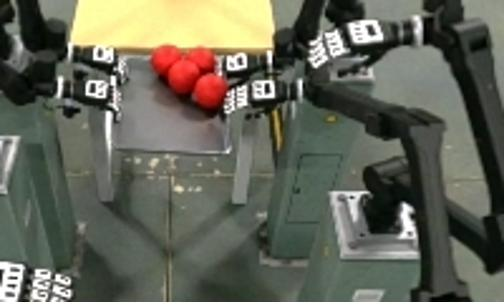

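>>> move(arm4={"target": [0.06, -0.25, 1.2, 0.6561, -0.7547, 0, 0], "speed": 0.15})

>>> move(arm4={"target": [-0.2, -0.22, 1.25, 0.6561, -0.7547, 0, 0], "speed": 0.2})

>>> move(arm4={"target": [-0.5, -0.22, 1.32, 0.6561, -0.7547, 0, 0], "speed": 0.2}, cameras=["cam_high"])

Scene clock: 3238.07 s.
Joint torques (N m): arm1=[-0.73 0.91 12.04 1.92 -0.16 -0.21] | arm2=[-1.03 6.01 12.07 0.88 -0.44 -0.1] | arm3=[0.38 -12.34 1.06 3.74 0.29 0.53] | arm4=[-1.85 -21.07 7.98 0.88 -0.71 -0.01] | arm5=[0.03 -4.42 8.44 1.84 0.75 -0.08] | arm6=[-1.14 -11.81 0.98 2.73 0.24 -0.28]
Motor temperatures (°C): arm1=[24 33 44 24 27 27] | arm2=[29 26 51 28 27 27] | arm3=[27 29 31 28 26 29] | arm4=[25 41 44 26 29 24] | arm5=[27 35 43 27 27 24] | arm6=[25 30 39 28 26 28]
Heat: arm1: hottest joint3_rad 44 °C; arm2: hottest joint3_rad 51 °C; arm3: hottest joint3_rad 31 °C; arm4: hottest joint3_rad 44 °C; arm5: hottest joint3_rad 43 °C; arm6: hottest joint3_rad 39 °C.
move: arm4 done
Joint velocities: within noise
arm1.joint_positions: joint1_rad=+0.326 joint2_rad=+0.424 joint3_rad=+0.550 joint4_rad=-0.271 joint5_rad=+0.294 joint6_rad=+0.069 hand_little=+0.600 hand_ring=+0.600 hand_middle=+0.600 hand_index=+0.600 hand_thumb_turn=-1.000 hand_thumb_bend=+0.150 hand_force_limit=+0.400 hand_speed=-0.800
arm1.joint_status: not commanded
arm1.hand_stopped_by: target,target,target,target,target,target
arm1.little_load_n: 0.0
arm1.ring_load_n: 0.0
arm1.middle_load_n: 0.0
arm1.index_load_n: 0.0
arm1.thumb_bend_load_n: 0.0
arm1.thumb_turn_load_n: 0.0
arm1.hand: x=-0.5176 y=+0.2190 z=+1.3153 quat_wxyz=(-0.008, -0.009, -0.755, +0.655)
arm1.hand_target: x=-0.5207 y=+0.2197 z=+1.3235 quat_wxyz=(-0.003, -0.006, -0.753, +0.658)
arm1.hand_status: not commanded
arm2.joint_positions: joint1_rad=-1.211 joint2_rad=+0.327 joint3_rad=+1.026 joint4_rad=-1.056 joint5_rad=-1.150 joint6_rad=-0.288 hand_little=+0.600 hand_ring=+0.600 hand_middle=+0.600 hand_index=+0.600 hand_thumb_turn=-1.000 hand_thumb_bend=+0.150 hand_force_limit=+0.200 hand_speed=-0.600
arm2.joint_status: not commanded
arm2.hand_stopped_by: target,target,target,target,target,target
arm2.little_load_n: 0.0
arm2.ring_load_n: 0.0
arm2.middle_load_n: 0.0
arm2.index_load_n: -0.5
arm2.thumb_bend_load_n: 0.0
arm2.thumb_turn_load_n: 0.0
arm2.hand: x=-0.1003 y=-0.3579 z=+1.4892 quat_wxyz=(-0.655, +0.756, -0.007, -0.011)
arm2.hand_target: x=-0.1016 y=-0.3595 z=+1.5010 quat_wxyz=(-0.657, +0.754, +0.000, -0.001)
arm2.hand_status: not commanded
arm3, arm5, arm6: as last shown
arm3.ring_load_n: 2.5
arm3.thumb_bend_load_n: 14.0
arm3.thumb_turn_load_n: 0.0
arm4.joint_positions: joint1_rad=-1.367 joint2_rad=+2.011 joint3_rad=+1.443 joint4_rad=-0.033 joint5_rad=-1.336 joint6_rad=-0.591 hand_little=+0.600 hand_ring=+0.600 hand_middle=+0.600 hand_index=+0.600 hand_thumb_turn=-1.000 hand_thumb_bend=+0.150 hand_force_limit=+0.400 hand_speed=-0.800
arm4.joint_status: not commanded
arm4.hand_stopped_by: target,target,target,target,target,target
arm4.little_load_n: 0.0
arm4.ring_load_n: 0.0
arm4.middle_load_n: 0.0
arm4.index_load_n: -0.5
arm4.thumb_bend_load_n: 0.0
arm4.thumb_turn_load_n: 0.0
arm4.hand: x=+0.0619 y=-0.2445 z=+1.1999 quat_wxyz=(-0.657, +0.754, +0.002, -0.001)
arm4.hand_target: x=+0.0599 y=-0.2496 z=+1.2016 quat_wxyz=(-0.657, +0.754, +0.000, -0.001)
arm4.hand_status: done (0.006 m and 0.3 deg from the pose sent, 0.151 m and 0.1 deg at the start)
arm5.little_load_n: 4.0
arm5.middle_load_n: 6.0
arm5.index_load_n: 9.0
arm6.thumb_bend_load_n: 34.5
pictures: none

Scene clock: 3240.47 s.
Joint torques (N m): arm1=[-0.56 0.97 11.97 1.74 -0.14 -0.21] | arm2=[-1.14 6.01 12.08 0.91 -0.45 -0.11] | arm3=[0.26 -12.34 0.88 3.78 0.32 0.53] | arm4=[-0.67 -10.17 7.58 2.78 -0.08 0.2] | arm5=[0.32 -4.6 8.2 1.88 0.7 -0.06] | arm6=[-1.2 -11.81 0.98 2.73 0.24 -0.28]
Motor temperatures (°C): arm1=[24 33 44 24 27 27] | arm2=[29 26 51 28 27 27] | arm3=[27 29 31 28 26 29] | arm4=[25 41 43 26 29 24] | arm5=[27 35 43 27 27 24] | arm6=[25 30 39 28 26 28]
Heat: arm1: hottest joint3_rad 44 °C; arm2: hottest joint3_rad 51 °C; arm3: hottest joint3_rad 31 °C; arm4: hottest joint3_rad 43 °C; arm5: hottest joint3_rad 43 °C; arm6: hottest joint3_rad 39 °C.
move: arm4 done
Joint velocities: within noise
arm1, arm2, arm3, arm5, arm6: as last shown
arm2.index_load_n: 0.0
arm3.little_load_n: 10.5
arm3.index_load_n: 3.0
arm3.thumb_bend_load_n: 14.5
arm3.thumb_turn_load_n: 0.5
arm4.joint_positions: joint1_rad=-1.178 joint2_rad=+1.384 joint3_rad=+0.705 joint4_rad=+0.312 joint5_rad=-1.158 joint6_rad=-0.335 hand_little=+0.600 hand_ring=+0.600 hand_middle=+0.600 hand_index=+0.600 hand_thumb_turn=-1.000 hand_thumb_bend=+0.150 hand_force_limit=+0.400 hand_speed=-0.800
arm4.joint_status: not commanded
arm4.hand_stopped_by: target,target,target,target,target,target
arm4.little_load_n: 0.0
arm4.ring_load_n: 0.0
arm4.middle_load_n: 0.0
arm4.index_load_n: -0.5
arm4.thumb_bend_load_n: 0.0
arm4.thumb_turn_load_n: 0.0
arm4.hand: x=-0.1967 y=-0.2237 z=+1.2502 quat_wxyz=(-0.652, +0.758, -0.002, -0.001)
arm4.hand_target: x=-0.1989 y=-0.2223 z=+1.2522 quat_wxyz=(-0.655, +0.756, +0.001, +0.002)
arm4.hand_status: done (0.005 m and 0.6 deg from the pose sent, 0.268 m and 0.3 deg at the start)
arm5.middle_load_n: 6.5
arm5.index_load_n: 9.5
arm6.middle_load_n: 7.5
arm6.index_load_n: 16.5
arm6.thumb_bend_load_n: 35.0
pictures: none

Scene clock: 3243.00 s.
Joint torques (N m): arm1=[-0.62 0.79 11.99 1.88 -0.15 -0.24] | arm2=[-1.26 5.95 12.08 0.88 -0.45 -0.09] | arm3=[0.5 -11.58 0.87 4.04 0.42 0.57] | arm4=[-0.38 0.67 10.7 1.5 0.16 0.2] | arm5=[-0.79 -4.31 8.32 1.76 0.75 -0.1] | arm6=[-1.14 -11.75 0.98 2.73 0.24 -0.28]
Motor temperatures (°C): arm1=[24 33 44 24 27 27] | arm2=[29 26 51 28 27 27] | arm3=[27 29 31 28 26 29] | arm4=[25 41 43 26 29 24] | arm5=[27 35 43 27 27 24] | arm6=[25 30 39 28 26 28]
Heat: arm1: hottest joint3_rad 44 °C; arm2: hottest joint3_rad 51 °C; arm3: hottest joint3_rad 31 °C; arm4: hottest joint3_rad 43 °C; arm5: hottest joint3_rad 43 °C; arm6: hottest joint3_rad 39 °C.
move: arm4 done
Joint velocities: within noise
arm1, arm2, arm3, arm5, arm6: as last shown
arm2.little_load_n: -0.5
arm3.little_load_n: 10.0
arm3.thumb_turn_load_n: 0.0
arm4.joint_positions: joint1_rad=-0.356 joint2_rad=+0.410 joint3_rad=+0.366 joint4_rad=-0.096 joint5_rad=-0.351 joint6_rad=-0.077 hand_little=+0.600 hand_ring=+0.600 hand_middle=+0.600 hand_index=+0.600 hand_thumb_turn=-1.000 hand_thumb_bend=+0.150 hand_force_limit=+0.400 hand_speed=-0.800
arm4.joint_status: not commanded
arm4.hand_stopped_by: target,target,target,target,target,target
arm4.little_load_n: 0.0
arm4.ring_load_n: 0.0
arm4.middle_load_n: 0.0
arm4.index_load_n: 0.0
arm4.thumb_bend_load_n: 0.0
arm4.thumb_turn_load_n: 0.0
arm4.hand: x=-0.4942 y=-0.2208 z=+1.3198 quat_wxyz=(-0.657, +0.754, +0.008, +0.011)
arm4.hand_target: x=-0.4977 y=-0.2225 z=+1.3218 quat_wxyz=(-0.656, +0.755, +0.005, +0.006)
arm4.hand_status: done (0.006 m and 1.6 deg from the pose sent, 0.311 m and 0.6 deg at the start)
arm5.index_load_n: 9.0
arm6.middle_load_n: 7.0
arm6.index_load_n: 16.0
arm6.thumb_bend_load_n: 34.5

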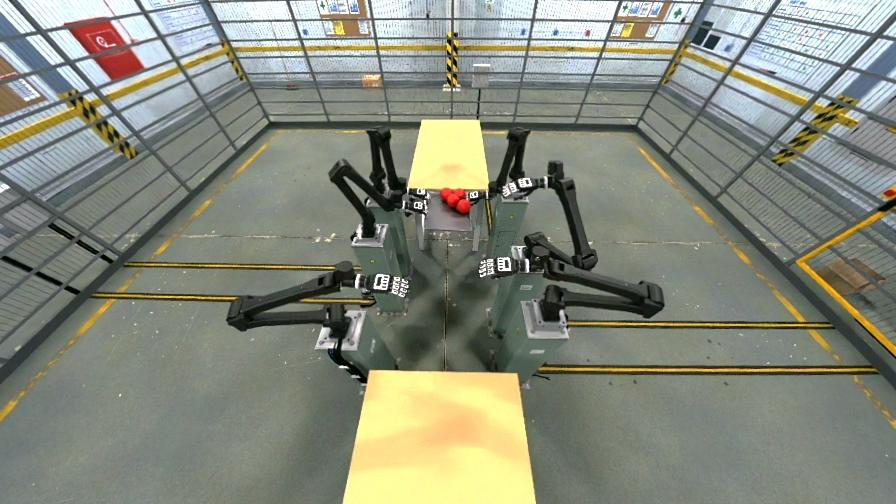

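>>> move(arm2={"target": [0.05, -0.30, 1.30, 0.6561, -0.7547, 0, 0], "speed": 0.15})

>>> move(arm2={"target": [0.165, -0.235, 1.185, 0.656, -0.7546, 0.0114, 0.0132], "speed": 0.12, "joints": {"hand_little": 0.25, "hand_ring": 0.25, "hand_middle": 0.25, "hand_index": 0.25, "hand_thumb_bend": 0.0, "hand_speed": -0.6}}, cameras=["cam_high", "arm2_cam_wrist"])

Scene clock: 3254.63 s.
Joint torques (N m): arm1=[-0.97 1.26 12.04 2.02 -0.16 -0.23] | arm2=[-0.03 1.79 10.55 2.41 -0.13 0.19] | arm3=[0.97 -12.34 1.16 3.7 0.33 0.59] | arm4=[-0.32 0.73 10.71 1.5 0.16 0.2] | arm5=[-0.85 -4.37 8.4 1.84 0.77 -0.05] | arm6=[-1.14 -11.75 0.98 2.73 0.24 -0.28]
Motor temperatures (°C): arm1=[24 33 44 24 27 27] | arm2=[29 26 51 28 27 27] | arm3=[27 29 31 28 26 29] | arm4=[25 39 44 26 29 24] | arm5=[27 35 43 27 27 24] | arm6=[25 30 39 28 26 28]
Heat: arm1: hottest joint3_rad 44 °C; arm2: hottest joint3_rad 51 °C; arm3: hottest joint3_rad 31 °C; arm4: hottest joint3_rad 44 °C; arm5: hottest joint3_rad 43 °C; arm6: hottest joint3_rad 39 °C.
move: arm2 done
Joint velocities: within noise
arm1, arm4: as last shown
arm2.joint_positions: joint1_rad=-1.234 joint2_rad=+0.619 joint3_rad=+0.537 joint4_rad=-0.303 joint5_rad=-1.173 joint6_rad=-0.342 hand_little=+0.600 hand_ring=+0.600 hand_middle=+0.600 hand_index=+0.600 hand_thumb_turn=-1.000 hand_thumb_bend=+0.150 hand_force_limit=+0.200 hand_speed=-0.600
arm2.joint_status: not commanded
arm2.hand_stopped_by: target,target,target,target,target,target
arm2.little_load_n: 0.0
arm2.ring_load_n: 0.0
arm2.middle_load_n: -0.5
arm2.index_load_n: -0.5
arm2.thumb_bend_load_n: 0.0
arm2.thumb_turn_load_n: 0.0
arm2.hand: x=+0.0477 y=-0.3008 z=+1.3001 quat_wxyz=(-0.654, +0.756, +0.004, -0.004)
arm2.hand_target: x=+0.0479 y=-0.2991 z=+1.2973 quat_wxyz=(-0.654, +0.756, +0.000, -0.008)
arm2.hand_status: done (0.002 m and 0.7 deg from the pose sent, 0.248 m and 1.5 deg at the start)
arm3.joint_positions: joint1_rad=-0.584 joint2_rad=+1.760 joint3_rad=+0.245 joint4_rad=+1.294 joint5_rad=-0.566 joint6_rad=-0.189 hand_little=-0.229 hand_ring=-0.157 hand_middle=+0.093 hand_index=-0.166 hand_thumb_turn=-1.000 hand_thumb_bend=+0.004 hand_force_limit=+0.400 hand_speed=-0.920
arm3.joint_status: not commanded
arm3.hand_stopped_by: force,force,force,force,force,target
arm3.little_load_n: 10.5
arm3.ring_load_n: 2.5
arm3.middle_load_n: 0.0
arm3.index_load_n: 2.5
arm3.thumb_bend_load_n: 14.5
arm3.thumb_turn_load_n: 0.0
arm3.hand: x=+0.4206 y=+0.1545 z=+1.0821 quat_wxyz=(+0.013, +0.035, -0.768, +0.639)
arm3.hand_target: x=+0.4180 y=+0.1544 z=+1.0958 quat_wxyz=(+0.013, +0.016, -0.757, +0.653)
arm3.hand_status: not commanded
arm4.ring_load_n: -0.5
arm5.joint_positions: joint1_rad=+0.463 joint2_rad=+1.298 joint3_rad=+0.226 joint4_rad=+0.886 joint5_rad=+0.444 joint6_rad=+0.023 hand_little=-0.146 hand_ring=-0.102 hand_middle=-0.091 hand_index=-0.124 hand_thumb_turn=-1.000 hand_thumb_bend=+0.002 hand_force_limit=+0.400 hand_speed=-0.920
arm5.joint_status: not commanded
arm5.hand_stopped_by: force,force,force,force,force,target
arm5.little_load_n: 4.0
arm5.ring_load_n: 2.5
arm5.middle_load_n: 6.5
arm5.index_load_n: 9.0
arm5.thumb_bend_load_n: 21.0
arm5.thumb_turn_load_n: 0.0
arm5.hand: x=+0.2326 y=+0.1574 z=+1.1053 quat_wxyz=(+0.009, +0.024, -0.765, +0.643)
arm5.hand_target: x=+0.2332 y=+0.1445 z=+1.1217 quat_wxyz=(+0.011, +0.009, -0.754, +0.657)
arm5.hand_status: not commanded
arm6.joint_positions: joint1_rad=+0.734 joint2_rad=+1.723 joint3_rad=+0.395 joint4_rad=+1.088 joint5_rad=+0.758 joint6_rad=+0.228 hand_little=-0.152 hand_ring=-0.146 hand_middle=-0.130 hand_index=-0.191 hand_thumb_turn=-0.999 hand_thumb_bend=+0.003 hand_force_limit=+0.400 hand_speed=-0.920
arm6.joint_status: not commanded
arm6.hand_stopped_by: force,force,force,force,force,target
arm6.little_load_n: -0.5
arm6.ring_load_n: 0.0
arm6.middle_load_n: 7.0
arm6.index_load_n: 16.0
arm6.thumb_bend_load_n: 35.0
arm6.thumb_turn_load_n: 7.5
arm6.hand: x=+0.3476 y=-0.1392 z=+1.0730 quat_wxyz=(-0.645, +0.764, -0.018, -0.014)
arm6.hand_target: x=+0.3522 y=-0.1433 z=+1.0844 quat_wxyz=(-0.655, +0.756, -0.013, -0.013)
arm6.hand_status: not commanded
pictures: none

Scene clock: 3256.97 s.
Joint torques (N m): arm1=[-0.67 1.03 11.85 1.96 -0.14 -0.21] | arm2=[0.21 -2.67 11.33 2.26 -0.12 0.24] | arm3=[0.5 -11.93 0.95 3.82 0.29 0.56] | arm4=[-0.32 0.73 10.69 1.5 0.16 0.2] | arm5=[0.09 -4.01 8.4 2.11 0.72 -0.02] | arm6=[-1.14 -11.75 0.96 2.73 0.24 -0.28]
Motor temperatures (°C): arm1=[24 33 44 24 27 27] | arm2=[29 26 50 28 27 27] | arm3=[27 29 31 28 26 29] | arm4=[25 39 44 26 29 24] | arm5=[27 35 43 27 27 24] | arm6=[25 30 39 28 26 28]
Heat: arm1: hottest joint3_rad 44 °C; arm2: hottest joint3_rad 50 °C; arm3: hottest joint3_rad 31 °C; arm4: hottest joint3_rad 44 °C; arm5: hottest joint3_rad 43 °C; arm6: hottest joint3_rad 39 °C.
move: arm2 off_target
Joint velocities: within noise
arm1, arm3, arm4, arm5, arm6: as last shown
arm1.little_load_n: -0.5
arm2.joint_positions: joint1_rad=-1.193 joint2_rad=+1.277 joint3_rad=+0.507 joint4_rad=+0.404 joint5_rad=-1.125 joint6_rad=-0.276 hand_little=+0.250 hand_ring=+0.250 hand_middle=+0.250 hand_index=+0.250 hand_thumb_turn=-1.000 hand_thumb_bend=+0.000 hand_force_limit=+0.200 hand_speed=-0.600
arm2.joint_status: all done
arm2.hand_stopped_by: target,target,target,target,target,target
arm2.little_load_n: 0.0
arm2.ring_load_n: 0.0
arm2.middle_load_n: 0.0
arm2.index_load_n: 0.0
arm2.thumb_bend_load_n: 0.0
arm2.thumb_turn_load_n: 0.0
arm2.hand: x=+0.1531 y=-0.2442 z=+1.1756 quat_wxyz=(-0.651, +0.759, -0.014, -0.015)
arm2.hand_target: x=+0.1632 y=-0.2354 z=+1.1855 quat_wxyz=(-0.656, +0.755, -0.007, -0.009)
arm2.hand_status: off_target (0.018 m and 0.9 deg from the pose sent, 0.177 m and 2.1 deg at the start)
arm3.ring_load_n: 2.0
arm4.ring_load_n: 0.0
arm4.thumb_turn_load_n: 0.5
arm5.index_load_n: 9.5
arm6.little_load_n: 0.0
arm6.ring_load_n: -0.5
arm6.middle_load_n: 7.5
pictures: arm2_cam_wrist, cam_high
arm2_cam_wrist: T_world_to_cam=[[0.21655, -0.15272, -0.96425, 1.06465], [-0.84165, -0.52969, -0.10512, 0.12748], [-0.4947, 0.83433, -0.24324, 0.67964]] pos_world=[0.21297, -0.33692, 1.20531]

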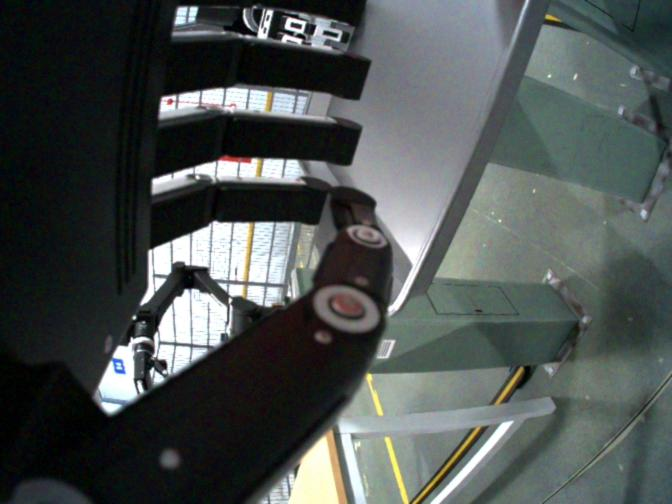

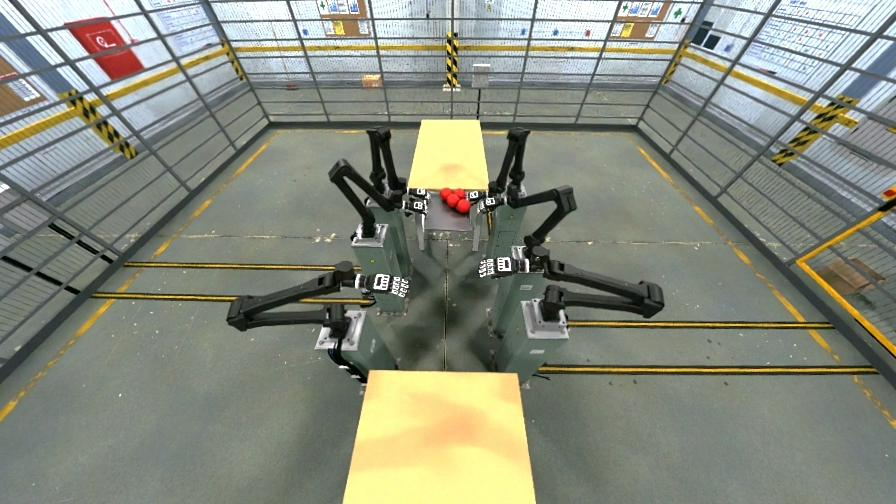

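>>> move(arm2={"target": [0.165, -0.200, 1.155, 0.656, -0.7546, 0.0114, 0.0132], "speed": 0.08}, cameras=["arm2_cam_wrist"])

Scene clock: 3264.63 s.
Joint torques (N m): arm1=[-0.62 1.32 11.84 1.99 -0.16 -0.25] | arm2=[0.26 -3.72 10.25 2.54 -0.08 0.19] | arm3=[0.97 -12.28 1.22 3.77 0.34 0.52] | arm4=[-0.44 0.79 10.7 1.52 0.16 0.19] | arm5=[-0.85 -4.66 8.39 1.94 0.72 -0.06] | arm6=[-1.14 -11.75 0.98 2.74 0.24 -0.28]
Motor temperatures (°C): arm1=[24 33 44 24 27 27] | arm2=[29 26 49 28 27 27] | arm3=[27 28 31 28 26 29] | arm4=[25 38 45 26 29 24] | arm5=[27 35 42 27 27 24] | arm6=[25 30 39 28 26 28]
Heat: arm1: hottest joint3_rad 44 °C; arm2: hottest joint3_rad 49 °C; arm3: hottest joint3_rad 31 °C; arm4: hottest joint3_rad 45 °C; arm5: hottest joint3_rad 42 °C; arm6: hottest joint3_rad 39 °C.
move: arm2 off_target
Joint velocities: within noise
arm1, arm3, arm4, arm5, arm6: as last shown
arm1.little_load_n: 0.0
arm2.joint_positions: joint1_rad=-1.102 joint2_rad=+1.416 joint3_rad=+0.514 joint4_rad=+0.586 joint5_rad=-1.039 joint6_rad=-0.210 hand_little=+0.250 hand_ring=+0.250 hand_middle=+0.250 hand_index=+0.250 hand_thumb_turn=-1.000 hand_thumb_bend=+0.000 hand_force_limit=+0.200 hand_speed=-0.600
arm2.joint_status: not commanded
arm2.hand_stopped_by: target,target,target,target,target,target
arm2.little_load_n: 0.0
arm2.ring_load_n: 0.0
arm2.middle_load_n: 0.0
arm2.index_load_n: 0.0
arm2.thumb_bend_load_n: 0.0
arm2.thumb_turn_load_n: 0.0
arm2.hand: x=+0.1546 y=-0.2102 z=+1.1471 quat_wxyz=(-0.649, +0.760, -0.017, -0.018)
arm2.hand_target: x=+0.1641 y=-0.2010 z=+1.1543 quat_wxyz=(-0.655, +0.756, -0.012, -0.014)
arm2.hand_status: off_target (0.017 m and 1.3 deg from the pose sent, 0.050 m and 0.9 deg at the start)
arm3.little_load_n: 10.0
arm3.ring_load_n: 2.5
arm3.index_load_n: 3.0
arm4.little_load_n: -0.5
arm4.thumb_turn_load_n: 0.0
arm6.little_load_n: -0.5
arm6.ring_load_n: 0.0
arm6.index_load_n: 16.5
arm2_cam_wrist: T_world_to_cam=[[0.2083, -0.15661, -0.96545, 1.0438], [-0.84297, -0.52932, -0.09602, 0.13364], [-0.49599, 0.83384, -0.24227, 0.64404]] pos_world=[0.21467, -0.30282, 1.1766]

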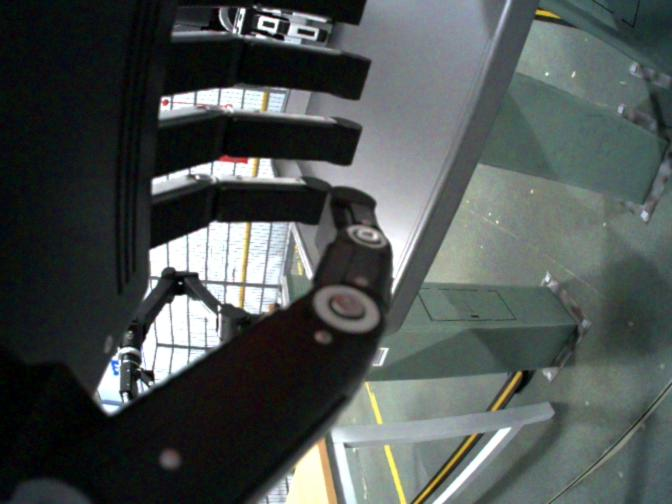

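>>> move(arm2={"target": [0.168, -0.190, 1.135, 0.656, -0.7546, 0.0114, 0.0132], "speed": 0.06}, cameras=["arm2_cam_wrist"])

Scene clock: 3279.43 s.
Joint torques (N m): arm1=[-0.67 1.26 11.95 2.04 -0.13 -0.25] | arm2=[0.26 -4.25 9.5 2.47 -0.07 0.2] | arm3=[1.26 -11.52 1.1 3.9 0.3 0.57] | arm4=[-0.38 0.67 10.71 1.51 0.16 0.19] | arm5=[-0.56 -3.84 8.44 1.8 0.68 -0.02] | arm6=[-1.14 -11.75 0.98 2.73 0.24 -0.28]
Motor temperatures (°C): arm1=[24 33 45 24 27 27] | arm2=[29 26 48 28 27 27] | arm3=[27 28 31 28 26 29] | arm4=[25 37 45 26 28 24] | arm5=[27 35 42 27 27 24] | arm6=[25 30 39 28 26 28]
Heat: arm1: hottest joint3_rad 45 °C; arm2: hottest joint3_rad 48 °C; arm3: hottest joint3_rad 31 °C; arm4: hottest joint3_rad 45 °C; arm5: hottest joint3_rad 42 °C; arm6: hottest joint3_rad 39 °C.
move: arm2 off_target
Joint velocities: within noise
arm1, arm3, arm4, arm5, arm6: as last shown
arm2.joint_positions: joint1_rad=-1.084 joint2_rad=+1.499 joint3_rad=+0.520 joint4_rad=+0.678 joint5_rad=-1.021 joint6_rad=-0.198 hand_little=+0.250 hand_ring=+0.250 hand_middle=+0.250 hand_index=+0.250 hand_thumb_turn=-1.000 hand_thumb_bend=+0.000 hand_force_limit=+0.200 hand_speed=-0.600
arm2.joint_status: not commanded
arm2.hand_stopped_by: target,target,target,target,target,target
arm2.little_load_n: 0.0
arm2.ring_load_n: 0.0
arm2.middle_load_n: -0.5
arm2.index_load_n: 0.0
arm2.thumb_bend_load_n: 0.0
arm2.thumb_turn_load_n: 0.0
arm2.hand: x=+0.1596 y=-0.2001 z=+1.1293 quat_wxyz=(-0.650, +0.759, -0.016, -0.016)
arm2.hand_target: x=+0.1676 y=-0.1905 z=+1.1349 quat_wxyz=(-0.656, +0.755, -0.011, -0.013)
arm2.hand_status: off_target (0.014 m and 1.1 deg from the pose sent, 0.027 m and 1.3 deg at the start)
arm4.little_load_n: 0.0
arm5.middle_load_n: 6.0
arm6.little_load_n: 0.0
arm6.middle_load_n: 7.0
arm6.index_load_n: 16.0
arm2_cam_wrist: T_world_to_cam=[[0.21202, -0.15408, -0.96504, 1.02663], [-0.84308, -0.52824, -0.10089, 0.14721], [-0.49423, 0.835, -0.2419, 0.63337]] pos_world=[0.21947, -0.29292, 1.1588]

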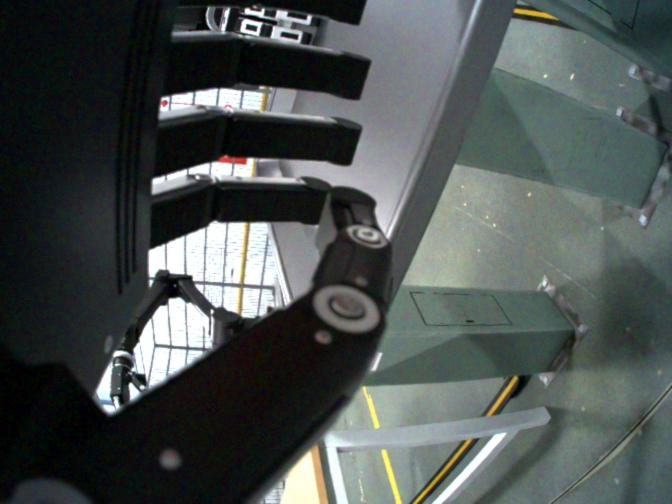

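>>> move(arm2={"target": [0.173, -0.185, 1.118, 0.656, -0.7546, 0.0114, 0.0132], "speed": 0.05}, cameras=["arm2_cam_wrist"])

Scene clock: 3288.63 s.
Joint torques (N m): arm1=[-0.85 0.85 11.95 1.84 -0.13 -0.22] | arm2=[0.21 -4.37 8.9 2.5 -0.07 0.19] | arm3=[0.32 -12.16 1.02 3.62 0.31 0.59] | arm4=[-0.38 0.73 10.71 1.51 0.16 0.19] | arm5=[-0.38 -4.37 8.62 1.99 0.77 -0.03] | arm6=[-1.14 -11.75 0.98 2.73 0.24 -0.28]
Motor temperatures (°C): arm1=[24 33 45 24 26 27] | arm2=[29 26 47 28 27 27] | arm3=[27 28 31 28 26 29] | arm4=[25 37 45 26 28 24] | arm5=[27 35 42 27 27 24] | arm6=[25 30 39 28 26 28]
Heat: arm1: hottest joint3_rad 45 °C; arm2: hottest joint3_rad 47 °C; arm3: hottest joint3_rad 31 °C; arm4: hottest joint3_rad 45 °C; arm5: hottest joint3_rad 42 °C; arm6: hottest joint3_rad 39 °C.
move: arm2 off_target
Joint velocities: within noise
arm1, arm3, arm4, arm5, arm6: as last shown
arm2.joint_positions: joint1_rad=-1.077 joint2_rad=+1.568 joint3_rad=+0.530 joint4_rad=+0.743 joint5_rad=-1.016 joint6_rad=-0.195 hand_little=+0.250 hand_ring=+0.250 hand_middle=+0.250 hand_index=+0.250 hand_thumb_turn=-1.000 hand_thumb_bend=+0.000 hand_force_limit=+0.200 hand_speed=-0.600
arm2.joint_status: not commanded
arm2.hand_stopped_by: target,target,target,target,target,target
arm2.little_load_n: 0.0
arm2.ring_load_n: 0.0
arm2.middle_load_n: 0.0
arm2.index_load_n: 0.0
arm2.thumb_bend_load_n: 0.0
arm2.thumb_turn_load_n: 0.0
arm2.hand: x=+0.1652 y=-0.1943 z=+1.1145 quat_wxyz=(-0.651, +0.759, -0.015, -0.015)
arm2.hand_target: x=+0.1724 y=-0.1848 z=+1.1188 quat_wxyz=(-0.656, +0.754, -0.010, -0.013)
arm2.hand_status: off_target (0.013 m and 0.9 deg from the pose sent, 0.023 m and 1.1 deg at the start)
arm5.middle_load_n: 6.5
arm6.middle_load_n: 7.5
arm6.thumb_turn_load_n: 8.0
arm2_cam_wrist: T_world_to_cam=[[0.21502, -0.15187, -0.96473, 1.01165], [-0.8421, -0.52912, -0.10439, 0.15717], [-0.4946, 0.83484, -0.24166, 0.62745]] pos_world=[0.22517, -0.28702, 1.14401]

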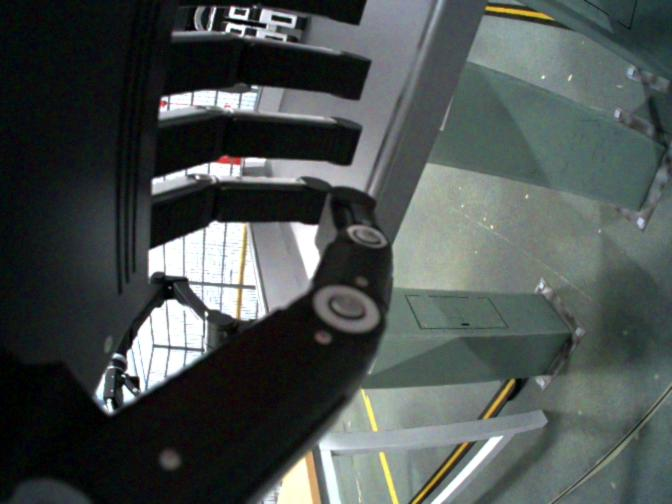

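>>> move(arm2={"target": [0.176, -0.180, 1.104, 0.656, -0.7546, 0.0114, 0.0132], "speed": 0.04}, cameras=["arm2_cam_wrist"])

Scene clock: 3301.20 s.
Joint torques (N m): arm1=[-0.26 1.49 11.95 1.77 -0.17 -0.2] | arm2=[0.21 -4.95 8.39 2.51 -0.06 0.19] | arm3=[1.2 -12.86 0.9 3.88 0.36 0.55] | arm4=[-0.26 0.73 10.71 1.5 0.16 0.2] | arm5=[0.09 -5.3 8.25 2.07 0.74 -0.06] | arm6=[-1.14 -11.75 0.98 2.74 0.24 -0.28]
Motor temperatures (°C): arm1=[24 33 45 24 26 27] | arm2=[29 27 46 28 27 27] | arm3=[27 28 31 28 26 29] | arm4=[25 36 45 26 28 24] | arm5=[27 35 42 27 27 24] | arm6=[25 30 39 28 26 28]
Heat: arm1: hottest joint3_rad 45 °C; arm2: hottest joint3_rad 46 °C; arm3: hottest joint3_rad 31 °C; arm4: hottest joint3_rad 45 °C; arm5: hottest joint3_rad 42 °C; arm6: hottest joint3_rad 39 °C.
move: arm2 off_target
Joint velocities: within noise
arm1.joint_positions: joint1_rad=+0.326 joint2_rad=+0.424 joint3_rad=+0.550 joint4_rad=-0.271 joint5_rad=+0.294 joint6_rad=+0.069 hand_little=+0.600 hand_ring=+0.600 hand_middle=+0.600 hand_index=+0.600 hand_thumb_turn=-1.000 hand_thumb_bend=+0.150 hand_force_limit=+0.400 hand_speed=-0.800
arm1.joint_status: not commanded
arm1.hand_stopped_by: target,target,target,target,target,target
arm1.little_load_n: 0.0
arm1.ring_load_n: 0.0
arm1.middle_load_n: 0.0
arm1.index_load_n: 0.0
arm1.thumb_bend_load_n: 0.0
arm1.thumb_turn_load_n: 0.0
arm1.hand: x=-0.5176 y=+0.2190 z=+1.3153 quat_wxyz=(-0.008, -0.009, -0.755, +0.655)
arm1.hand_target: x=-0.5207 y=+0.2197 z=+1.3235 quat_wxyz=(-0.003, -0.006, -0.753, +0.658)
arm1.hand_status: not commanded
arm2.joint_positions: joint1_rad=-1.071 joint2_rad=+1.627 joint3_rad=+0.537 joint4_rad=+0.797 joint5_rad=-1.007 joint6_rad=-0.190 hand_little=+0.250 hand_ring=+0.250 hand_middle=+0.250 hand_index=+0.250 hand_thumb_turn=-1.000 hand_thumb_bend=+0.000 hand_force_limit=+0.200 hand_speed=-0.600
arm2.joint_status: not commanded
arm2.hand_stopped_by: target,target,target,target,target,target
arm2.little_load_n: 0.0
arm2.ring_load_n: 0.0
arm2.middle_load_n: 0.0
arm2.index_load_n: -0.5
arm2.thumb_bend_load_n: 0.0
arm2.thumb_turn_load_n: 0.0
arm2.hand: x=+0.1687 y=-0.1900 z=+1.1002 quat_wxyz=(-0.651, +0.759, -0.017, -0.015)
arm2.hand_target: x=+0.1755 y=-0.1806 z=+1.1035 quat_wxyz=(-0.655, +0.755, -0.012, -0.013)
arm2.hand_status: off_target (0.013 m and 1.0 deg from the pose sent, 0.021 m and 0.9 deg at the start)
arm3, arm4, arm5, arm6: as last shown
arm3.thumb_bend_load_n: 14.0
arm5.middle_load_n: 6.0
arm5.index_load_n: 9.0
arm6.thumb_turn_load_n: 7.5
arm2_cam_wrist: T_world_to_cam=[[0.21267, -0.15405, -0.9649, 0.99802], [-0.8441, -0.5264, -0.102, 0.15899], [-0.49221, 0.83617, -0.24198, 0.62232]] pos_world=[0.22827, -0.28293, 1.1298]

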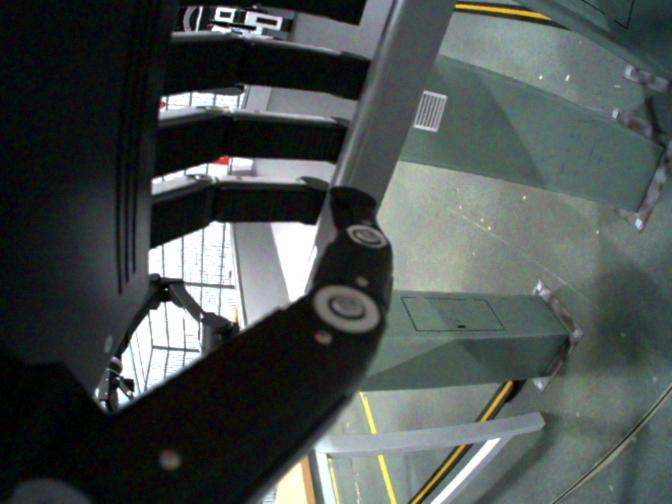

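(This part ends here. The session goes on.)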